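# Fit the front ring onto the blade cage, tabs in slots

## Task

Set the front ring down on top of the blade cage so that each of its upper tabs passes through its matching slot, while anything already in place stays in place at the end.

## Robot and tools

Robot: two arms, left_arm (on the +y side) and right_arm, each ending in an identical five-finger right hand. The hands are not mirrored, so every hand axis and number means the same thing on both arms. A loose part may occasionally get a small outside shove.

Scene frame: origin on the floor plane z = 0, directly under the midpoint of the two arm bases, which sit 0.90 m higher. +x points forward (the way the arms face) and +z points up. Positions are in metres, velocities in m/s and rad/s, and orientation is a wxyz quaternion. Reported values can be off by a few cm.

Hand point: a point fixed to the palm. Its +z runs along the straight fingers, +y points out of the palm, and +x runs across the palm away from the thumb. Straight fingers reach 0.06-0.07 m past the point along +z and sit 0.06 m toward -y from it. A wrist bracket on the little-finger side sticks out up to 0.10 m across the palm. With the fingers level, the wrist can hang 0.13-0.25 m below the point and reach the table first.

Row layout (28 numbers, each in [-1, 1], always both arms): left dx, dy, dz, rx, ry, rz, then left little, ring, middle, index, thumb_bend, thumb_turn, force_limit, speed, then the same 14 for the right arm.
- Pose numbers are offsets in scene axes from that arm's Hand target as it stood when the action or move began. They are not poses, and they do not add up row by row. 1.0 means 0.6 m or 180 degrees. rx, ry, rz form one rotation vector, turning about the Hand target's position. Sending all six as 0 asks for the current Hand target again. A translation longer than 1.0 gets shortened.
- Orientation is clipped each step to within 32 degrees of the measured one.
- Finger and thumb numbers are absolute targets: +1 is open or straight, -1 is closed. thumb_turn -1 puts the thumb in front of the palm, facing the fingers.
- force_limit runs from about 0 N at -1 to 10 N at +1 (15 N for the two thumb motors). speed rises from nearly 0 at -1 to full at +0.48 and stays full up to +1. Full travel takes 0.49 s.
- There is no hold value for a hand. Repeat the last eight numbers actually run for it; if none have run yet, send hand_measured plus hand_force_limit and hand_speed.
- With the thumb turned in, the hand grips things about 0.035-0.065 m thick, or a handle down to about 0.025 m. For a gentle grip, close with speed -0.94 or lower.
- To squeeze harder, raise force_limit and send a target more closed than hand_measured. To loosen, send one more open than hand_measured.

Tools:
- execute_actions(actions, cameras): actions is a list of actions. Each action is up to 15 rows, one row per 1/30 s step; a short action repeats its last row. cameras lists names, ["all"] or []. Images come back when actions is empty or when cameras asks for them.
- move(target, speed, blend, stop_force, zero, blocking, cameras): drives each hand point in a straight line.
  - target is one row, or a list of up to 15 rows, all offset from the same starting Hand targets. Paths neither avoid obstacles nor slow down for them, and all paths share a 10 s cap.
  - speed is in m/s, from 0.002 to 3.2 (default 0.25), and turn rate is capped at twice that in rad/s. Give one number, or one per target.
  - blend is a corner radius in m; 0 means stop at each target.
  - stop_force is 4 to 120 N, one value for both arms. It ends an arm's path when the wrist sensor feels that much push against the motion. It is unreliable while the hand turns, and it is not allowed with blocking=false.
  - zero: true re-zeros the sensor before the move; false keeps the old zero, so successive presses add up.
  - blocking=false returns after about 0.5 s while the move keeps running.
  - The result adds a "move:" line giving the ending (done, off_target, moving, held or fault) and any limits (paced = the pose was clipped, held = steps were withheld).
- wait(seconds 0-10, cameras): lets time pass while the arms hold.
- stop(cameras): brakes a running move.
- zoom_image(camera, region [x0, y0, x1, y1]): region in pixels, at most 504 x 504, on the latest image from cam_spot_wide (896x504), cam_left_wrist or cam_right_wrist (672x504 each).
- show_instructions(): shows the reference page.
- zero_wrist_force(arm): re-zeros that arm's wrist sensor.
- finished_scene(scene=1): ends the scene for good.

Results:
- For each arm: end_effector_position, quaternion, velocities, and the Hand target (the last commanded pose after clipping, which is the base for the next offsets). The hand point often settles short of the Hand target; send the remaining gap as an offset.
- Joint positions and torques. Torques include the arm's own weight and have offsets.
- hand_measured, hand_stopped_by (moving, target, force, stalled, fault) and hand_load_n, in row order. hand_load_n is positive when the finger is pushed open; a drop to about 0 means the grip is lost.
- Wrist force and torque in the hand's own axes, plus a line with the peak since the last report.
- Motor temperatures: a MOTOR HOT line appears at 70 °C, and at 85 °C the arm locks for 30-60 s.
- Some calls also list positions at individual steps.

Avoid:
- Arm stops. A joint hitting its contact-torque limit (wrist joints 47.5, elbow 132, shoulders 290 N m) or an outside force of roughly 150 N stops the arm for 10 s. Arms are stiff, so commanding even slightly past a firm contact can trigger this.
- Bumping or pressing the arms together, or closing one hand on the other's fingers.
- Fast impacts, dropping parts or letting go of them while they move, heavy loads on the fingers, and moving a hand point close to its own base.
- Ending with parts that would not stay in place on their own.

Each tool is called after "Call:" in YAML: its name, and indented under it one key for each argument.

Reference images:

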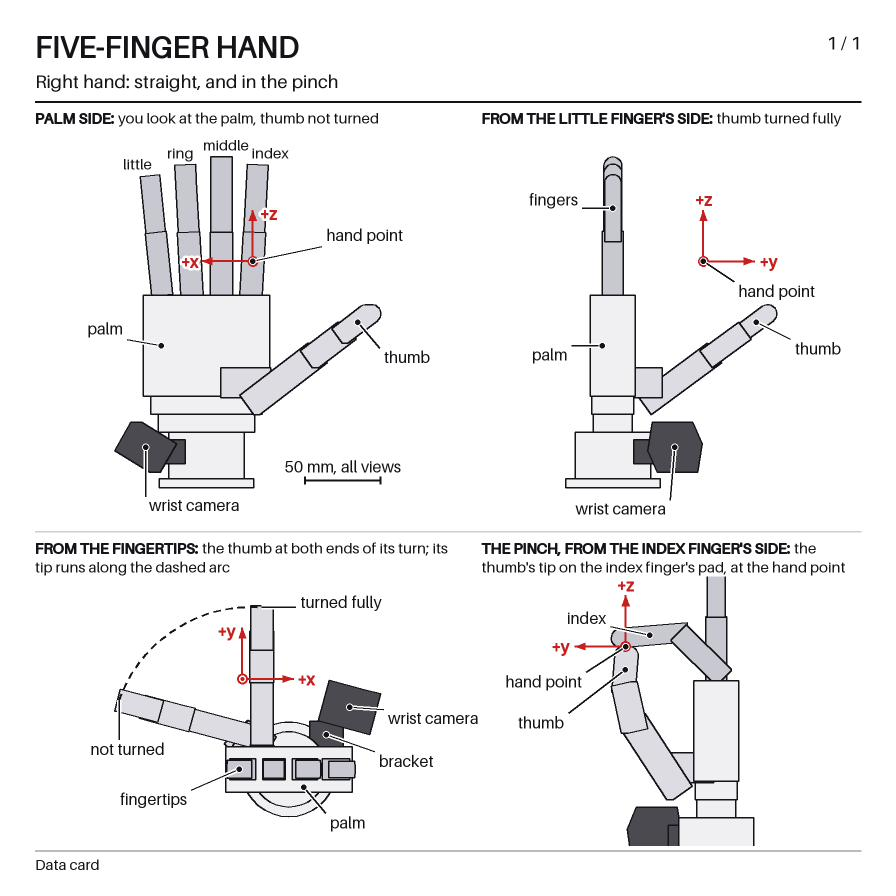

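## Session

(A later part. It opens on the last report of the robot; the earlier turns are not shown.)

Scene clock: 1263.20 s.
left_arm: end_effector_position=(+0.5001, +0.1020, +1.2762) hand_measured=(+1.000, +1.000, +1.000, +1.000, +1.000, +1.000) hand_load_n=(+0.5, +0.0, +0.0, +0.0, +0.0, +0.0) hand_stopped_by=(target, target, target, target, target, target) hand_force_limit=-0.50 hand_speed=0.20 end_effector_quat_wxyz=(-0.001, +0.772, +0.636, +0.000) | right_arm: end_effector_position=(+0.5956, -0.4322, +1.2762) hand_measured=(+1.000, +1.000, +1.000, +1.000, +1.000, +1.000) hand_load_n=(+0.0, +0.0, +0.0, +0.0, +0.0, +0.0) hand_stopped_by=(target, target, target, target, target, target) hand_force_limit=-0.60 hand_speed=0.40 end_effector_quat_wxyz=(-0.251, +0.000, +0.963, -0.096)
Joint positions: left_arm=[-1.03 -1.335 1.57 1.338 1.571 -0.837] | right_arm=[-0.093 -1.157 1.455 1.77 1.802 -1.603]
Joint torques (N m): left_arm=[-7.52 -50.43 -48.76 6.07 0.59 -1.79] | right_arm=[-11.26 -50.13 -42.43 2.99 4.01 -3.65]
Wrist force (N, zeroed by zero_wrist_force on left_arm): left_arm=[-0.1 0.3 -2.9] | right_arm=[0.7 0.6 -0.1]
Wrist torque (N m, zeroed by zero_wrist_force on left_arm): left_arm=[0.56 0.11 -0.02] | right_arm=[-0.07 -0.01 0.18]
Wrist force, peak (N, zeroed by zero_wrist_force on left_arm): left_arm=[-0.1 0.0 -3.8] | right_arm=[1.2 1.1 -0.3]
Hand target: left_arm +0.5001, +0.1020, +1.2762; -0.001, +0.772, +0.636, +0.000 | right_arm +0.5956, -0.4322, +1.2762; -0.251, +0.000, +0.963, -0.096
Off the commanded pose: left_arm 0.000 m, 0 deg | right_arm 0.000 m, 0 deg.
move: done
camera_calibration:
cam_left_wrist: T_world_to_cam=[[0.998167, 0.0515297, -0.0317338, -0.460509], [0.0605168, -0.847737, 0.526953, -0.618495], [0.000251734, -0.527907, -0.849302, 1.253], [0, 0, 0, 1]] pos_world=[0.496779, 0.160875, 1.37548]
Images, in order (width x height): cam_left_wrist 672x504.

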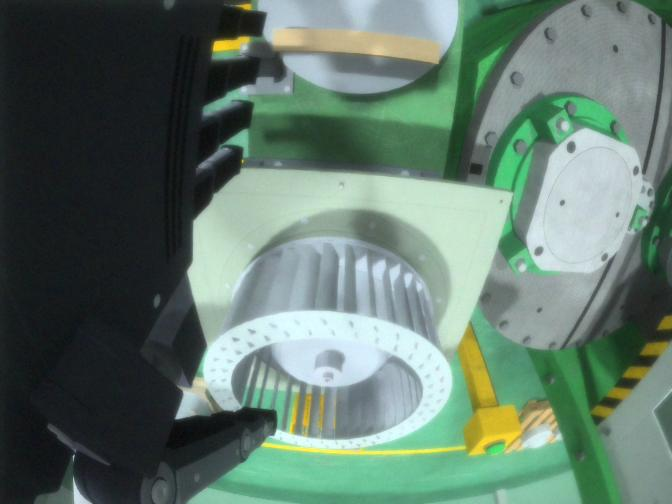

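Call:
move:
  target:
    - [0,-0.037,-0.193, -0.25,0,0, 1,1,1,1,1,1,-0.5,0.2, 0,0,0,0,0,0, 1,1,1,1,1,1,-0.6,0.4]
  speed: 0.25
  cameras: ["cam_left_wrist", "cam_spot_wide"]

Scene clock: 1293.03 s.
left_arm: end_effector_position=(+0.5001, +0.0798, +1.1605) hand_measured=(+1.000, +1.000, +1.000, +1.000, +1.000, +1.000) hand_load_n=(+0.0, +0.0, +0.0, +0.0, +0.0, +0.0) hand_stopped_by=(target, target, target, target, target, target) hand_force_limit=-0.50 hand_speed=0.20 end_effector_quat_wxyz=(+0.294, +0.714, +0.587, -0.243) | right_arm: end_effector_position=(+0.5956, -0.4322, +1.2762) hand_measured=(+1.000, +1.000, +1.000, +1.000, +1.000, +1.000) hand_load_n=(+0.0, +0.0, +0.0, +0.0, +0.0, +0.0) hand_stopped_by=(target, target, target, target, target, target) hand_force_limit=-0.60 hand_speed=0.40 end_effector_quat_wxyz=(-0.251, +0.000, +0.963, -0.096)
Joint positions: left_arm=[-0.859 -1.425 1.966 0.385 2.051 -0.829] | right_arm=[-0.093 -1.157 1.455 1.77 1.802 -1.603]
Joint torques (N m): left_arm=[8.21 -39.89 -29.36 -1.23 2.78 -1.84] | right_arm=[-10.06 -51.17 -41.84 3.76 4.02 -3.69]
Wrist force (N, zeroed by zero_wrist_force on left_arm): left_arm=[0.4 -0.1 -2.7] | right_arm=[0.7 0.6 -0.1]
Wrist torque (N m, zeroed by zero_wrist_force on left_arm): left_arm=[0.42 -0.09 -0.13] | right_arm=[-0.07 -0.02 0.19]
Wrist force, peak (N, zeroed by zero_wrist_force on left_arm): left_arm=[-0.4 -0.3 -3.7] | right_arm=[1.6 0.9 -0.2]
Hand target: left_arm +0.5001, +0.0798, +1.1604; +0.294, +0.714, +0.587, -0.243 | right_arm +0.5956, -0.4322, +1.2762; -0.251, +0.000, +0.963, -0.096
Off the commanded pose: left_arm 0.000 m, 0 deg | right_arm 0.000 m, 0 deg.
move: done
camera_calibration:
cam_left_wrist: T_world_to_cam=[[0.998167, 0.0140046, -0.0588754, -0.42855], [0.0605176, -0.22694, 0.972027, -1.1423], [0.00025168, -0.973808, -0.227372, 0.456843], [0, 0, 0, 1]] pos_world=[0.496779, 0.191645, 1.18899]
Images, in order (width x height): cam_spot_wide 896x504, cam_left_wrist 672x504.

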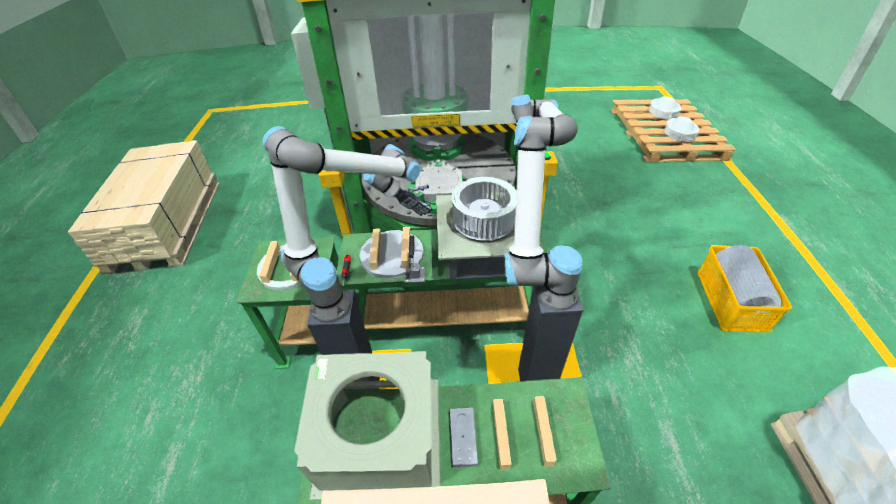

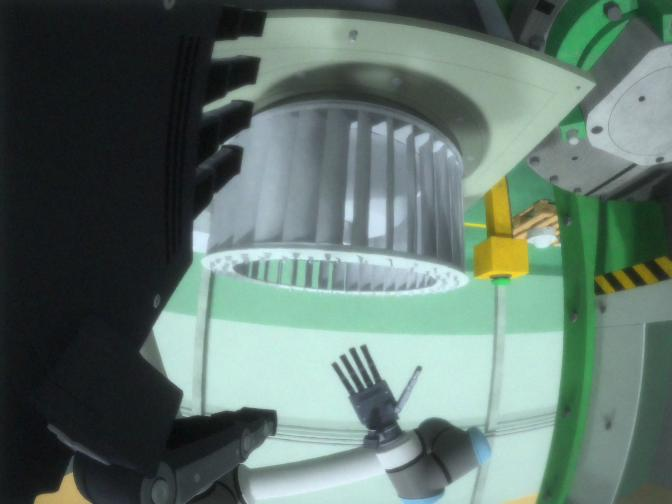

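Call:
zoom_image:
  camera: "cam_left_wrist"
  region: [195, 225, 335, 305]

Call:
zoom_image:
  camera: "cam_left_wrist"
  region: [330, 225, 480, 305]

Scaled by 3.600 from the camera's 672x504 image, which has a finer 960x720 frame.

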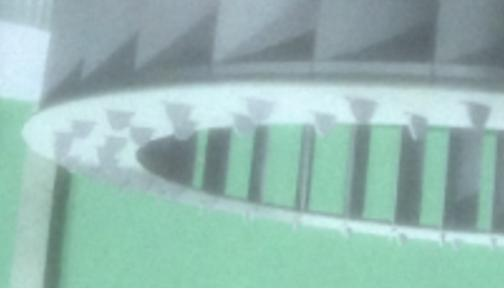

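Scaled by 3.360 from the camera's 672x504 image, which has a finer 960x720 frame.

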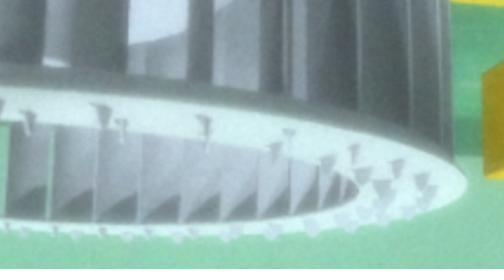

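Call:
move:
  target:
    - [0,0.2,0.1, 0,0,0, 1,1,1,1,1,1,-0.5,0.2, 0,0,0,0,0,0, 1,1,1,1,1,1,-0.6,0.4]
  speed: 0.25
  cameras: ["cam_left_wrist"]

Scene clock: 1304.33 s.
left_arm: end_effector_position=(+0.5001, +0.1997, +1.2204) hand_measured=(+1.000, +1.000, +1.000, +1.000, +1.000, +1.000) hand_load_n=(+0.0, +0.0, +0.0, -0.5, +0.0, +0.0) hand_stopped_by=(target, target, target, target, target, target) hand_force_limit=-0.50 hand_speed=0.20 end_effector_quat_wxyz=(+0.294, +0.714, +0.587, -0.243) | right_arm: end_effector_position=(+0.5956, -0.4322, +1.2762) hand_measured=(+1.000, +1.000, +1.000, +1.000, +1.000, +1.000) hand_load_n=(+0.0, +0.0, +0.0, +0.0, +0.0, +0.0) hand_stopped_by=(target, target, target, target, target, target) hand_force_limit=-0.60 hand_speed=0.40 end_effector_quat_wxyz=(-0.251, +0.000, +0.963, -0.096)
Joint positions: left_arm=[-0.67 -1.537 1.99 0.566 2.158 -0.647] | right_arm=[-0.093 -1.157 1.455 1.77 1.802 -1.603]
Joint torques (N m): left_arm=[8.43 -52.69 -46.17 4.94 3.66 1.84] | right_arm=[-9.47 -51.62 -41.47 4.01 3.95 -3.65]
Wrist force (N, zeroed by zero_wrist_force on left_arm): left_arm=[-0.2 0.2 -2.6] | right_arm=[1.0 0.8 -0.2]
Wrist torque (N m, zeroed by zero_wrist_force on left_arm): left_arm=[0.48 0.01 -0.39] | right_arm=[-0.04 -0.05 0.21]
Wrist force, peak (N, zeroed by zero_wrist_force on left_arm): left_arm=[-0.1 0.2 -4.3] | right_arm=[1.3 0.8 -0.5]
Hand target: left_arm +0.5001, +0.1998, +1.2204; +0.294, +0.714, +0.587, -0.243 | right_arm +0.5956, -0.4322, +1.2762; -0.251, +0.000, +0.963, -0.096
Off the commanded pose: left_arm 0.000 m, 0 deg | right_arm 0.000 m, 0 deg.
move: done
camera_calibration:
cam_left_wrist: T_world_to_cam=[[0.998167, 0.0140949, -0.0588546, -0.426751], [0.0605178, -0.226818, 0.972055, -1.17348], [0.000351766, -0.973835, -0.227255, 0.587057], [0, 0, 0, 1]] pos_world=[0.496779, 0.311545, 1.24899]
Images, in order (width x height): cam_left_wrist 672x504.

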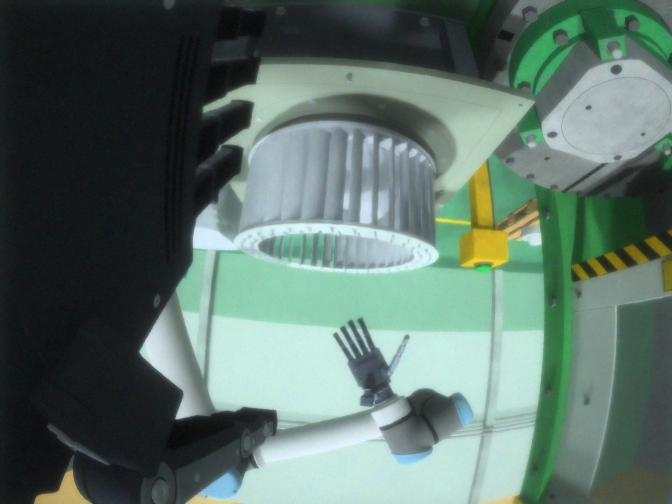

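Call:
finished_scene:

The scene is finished: the task was done.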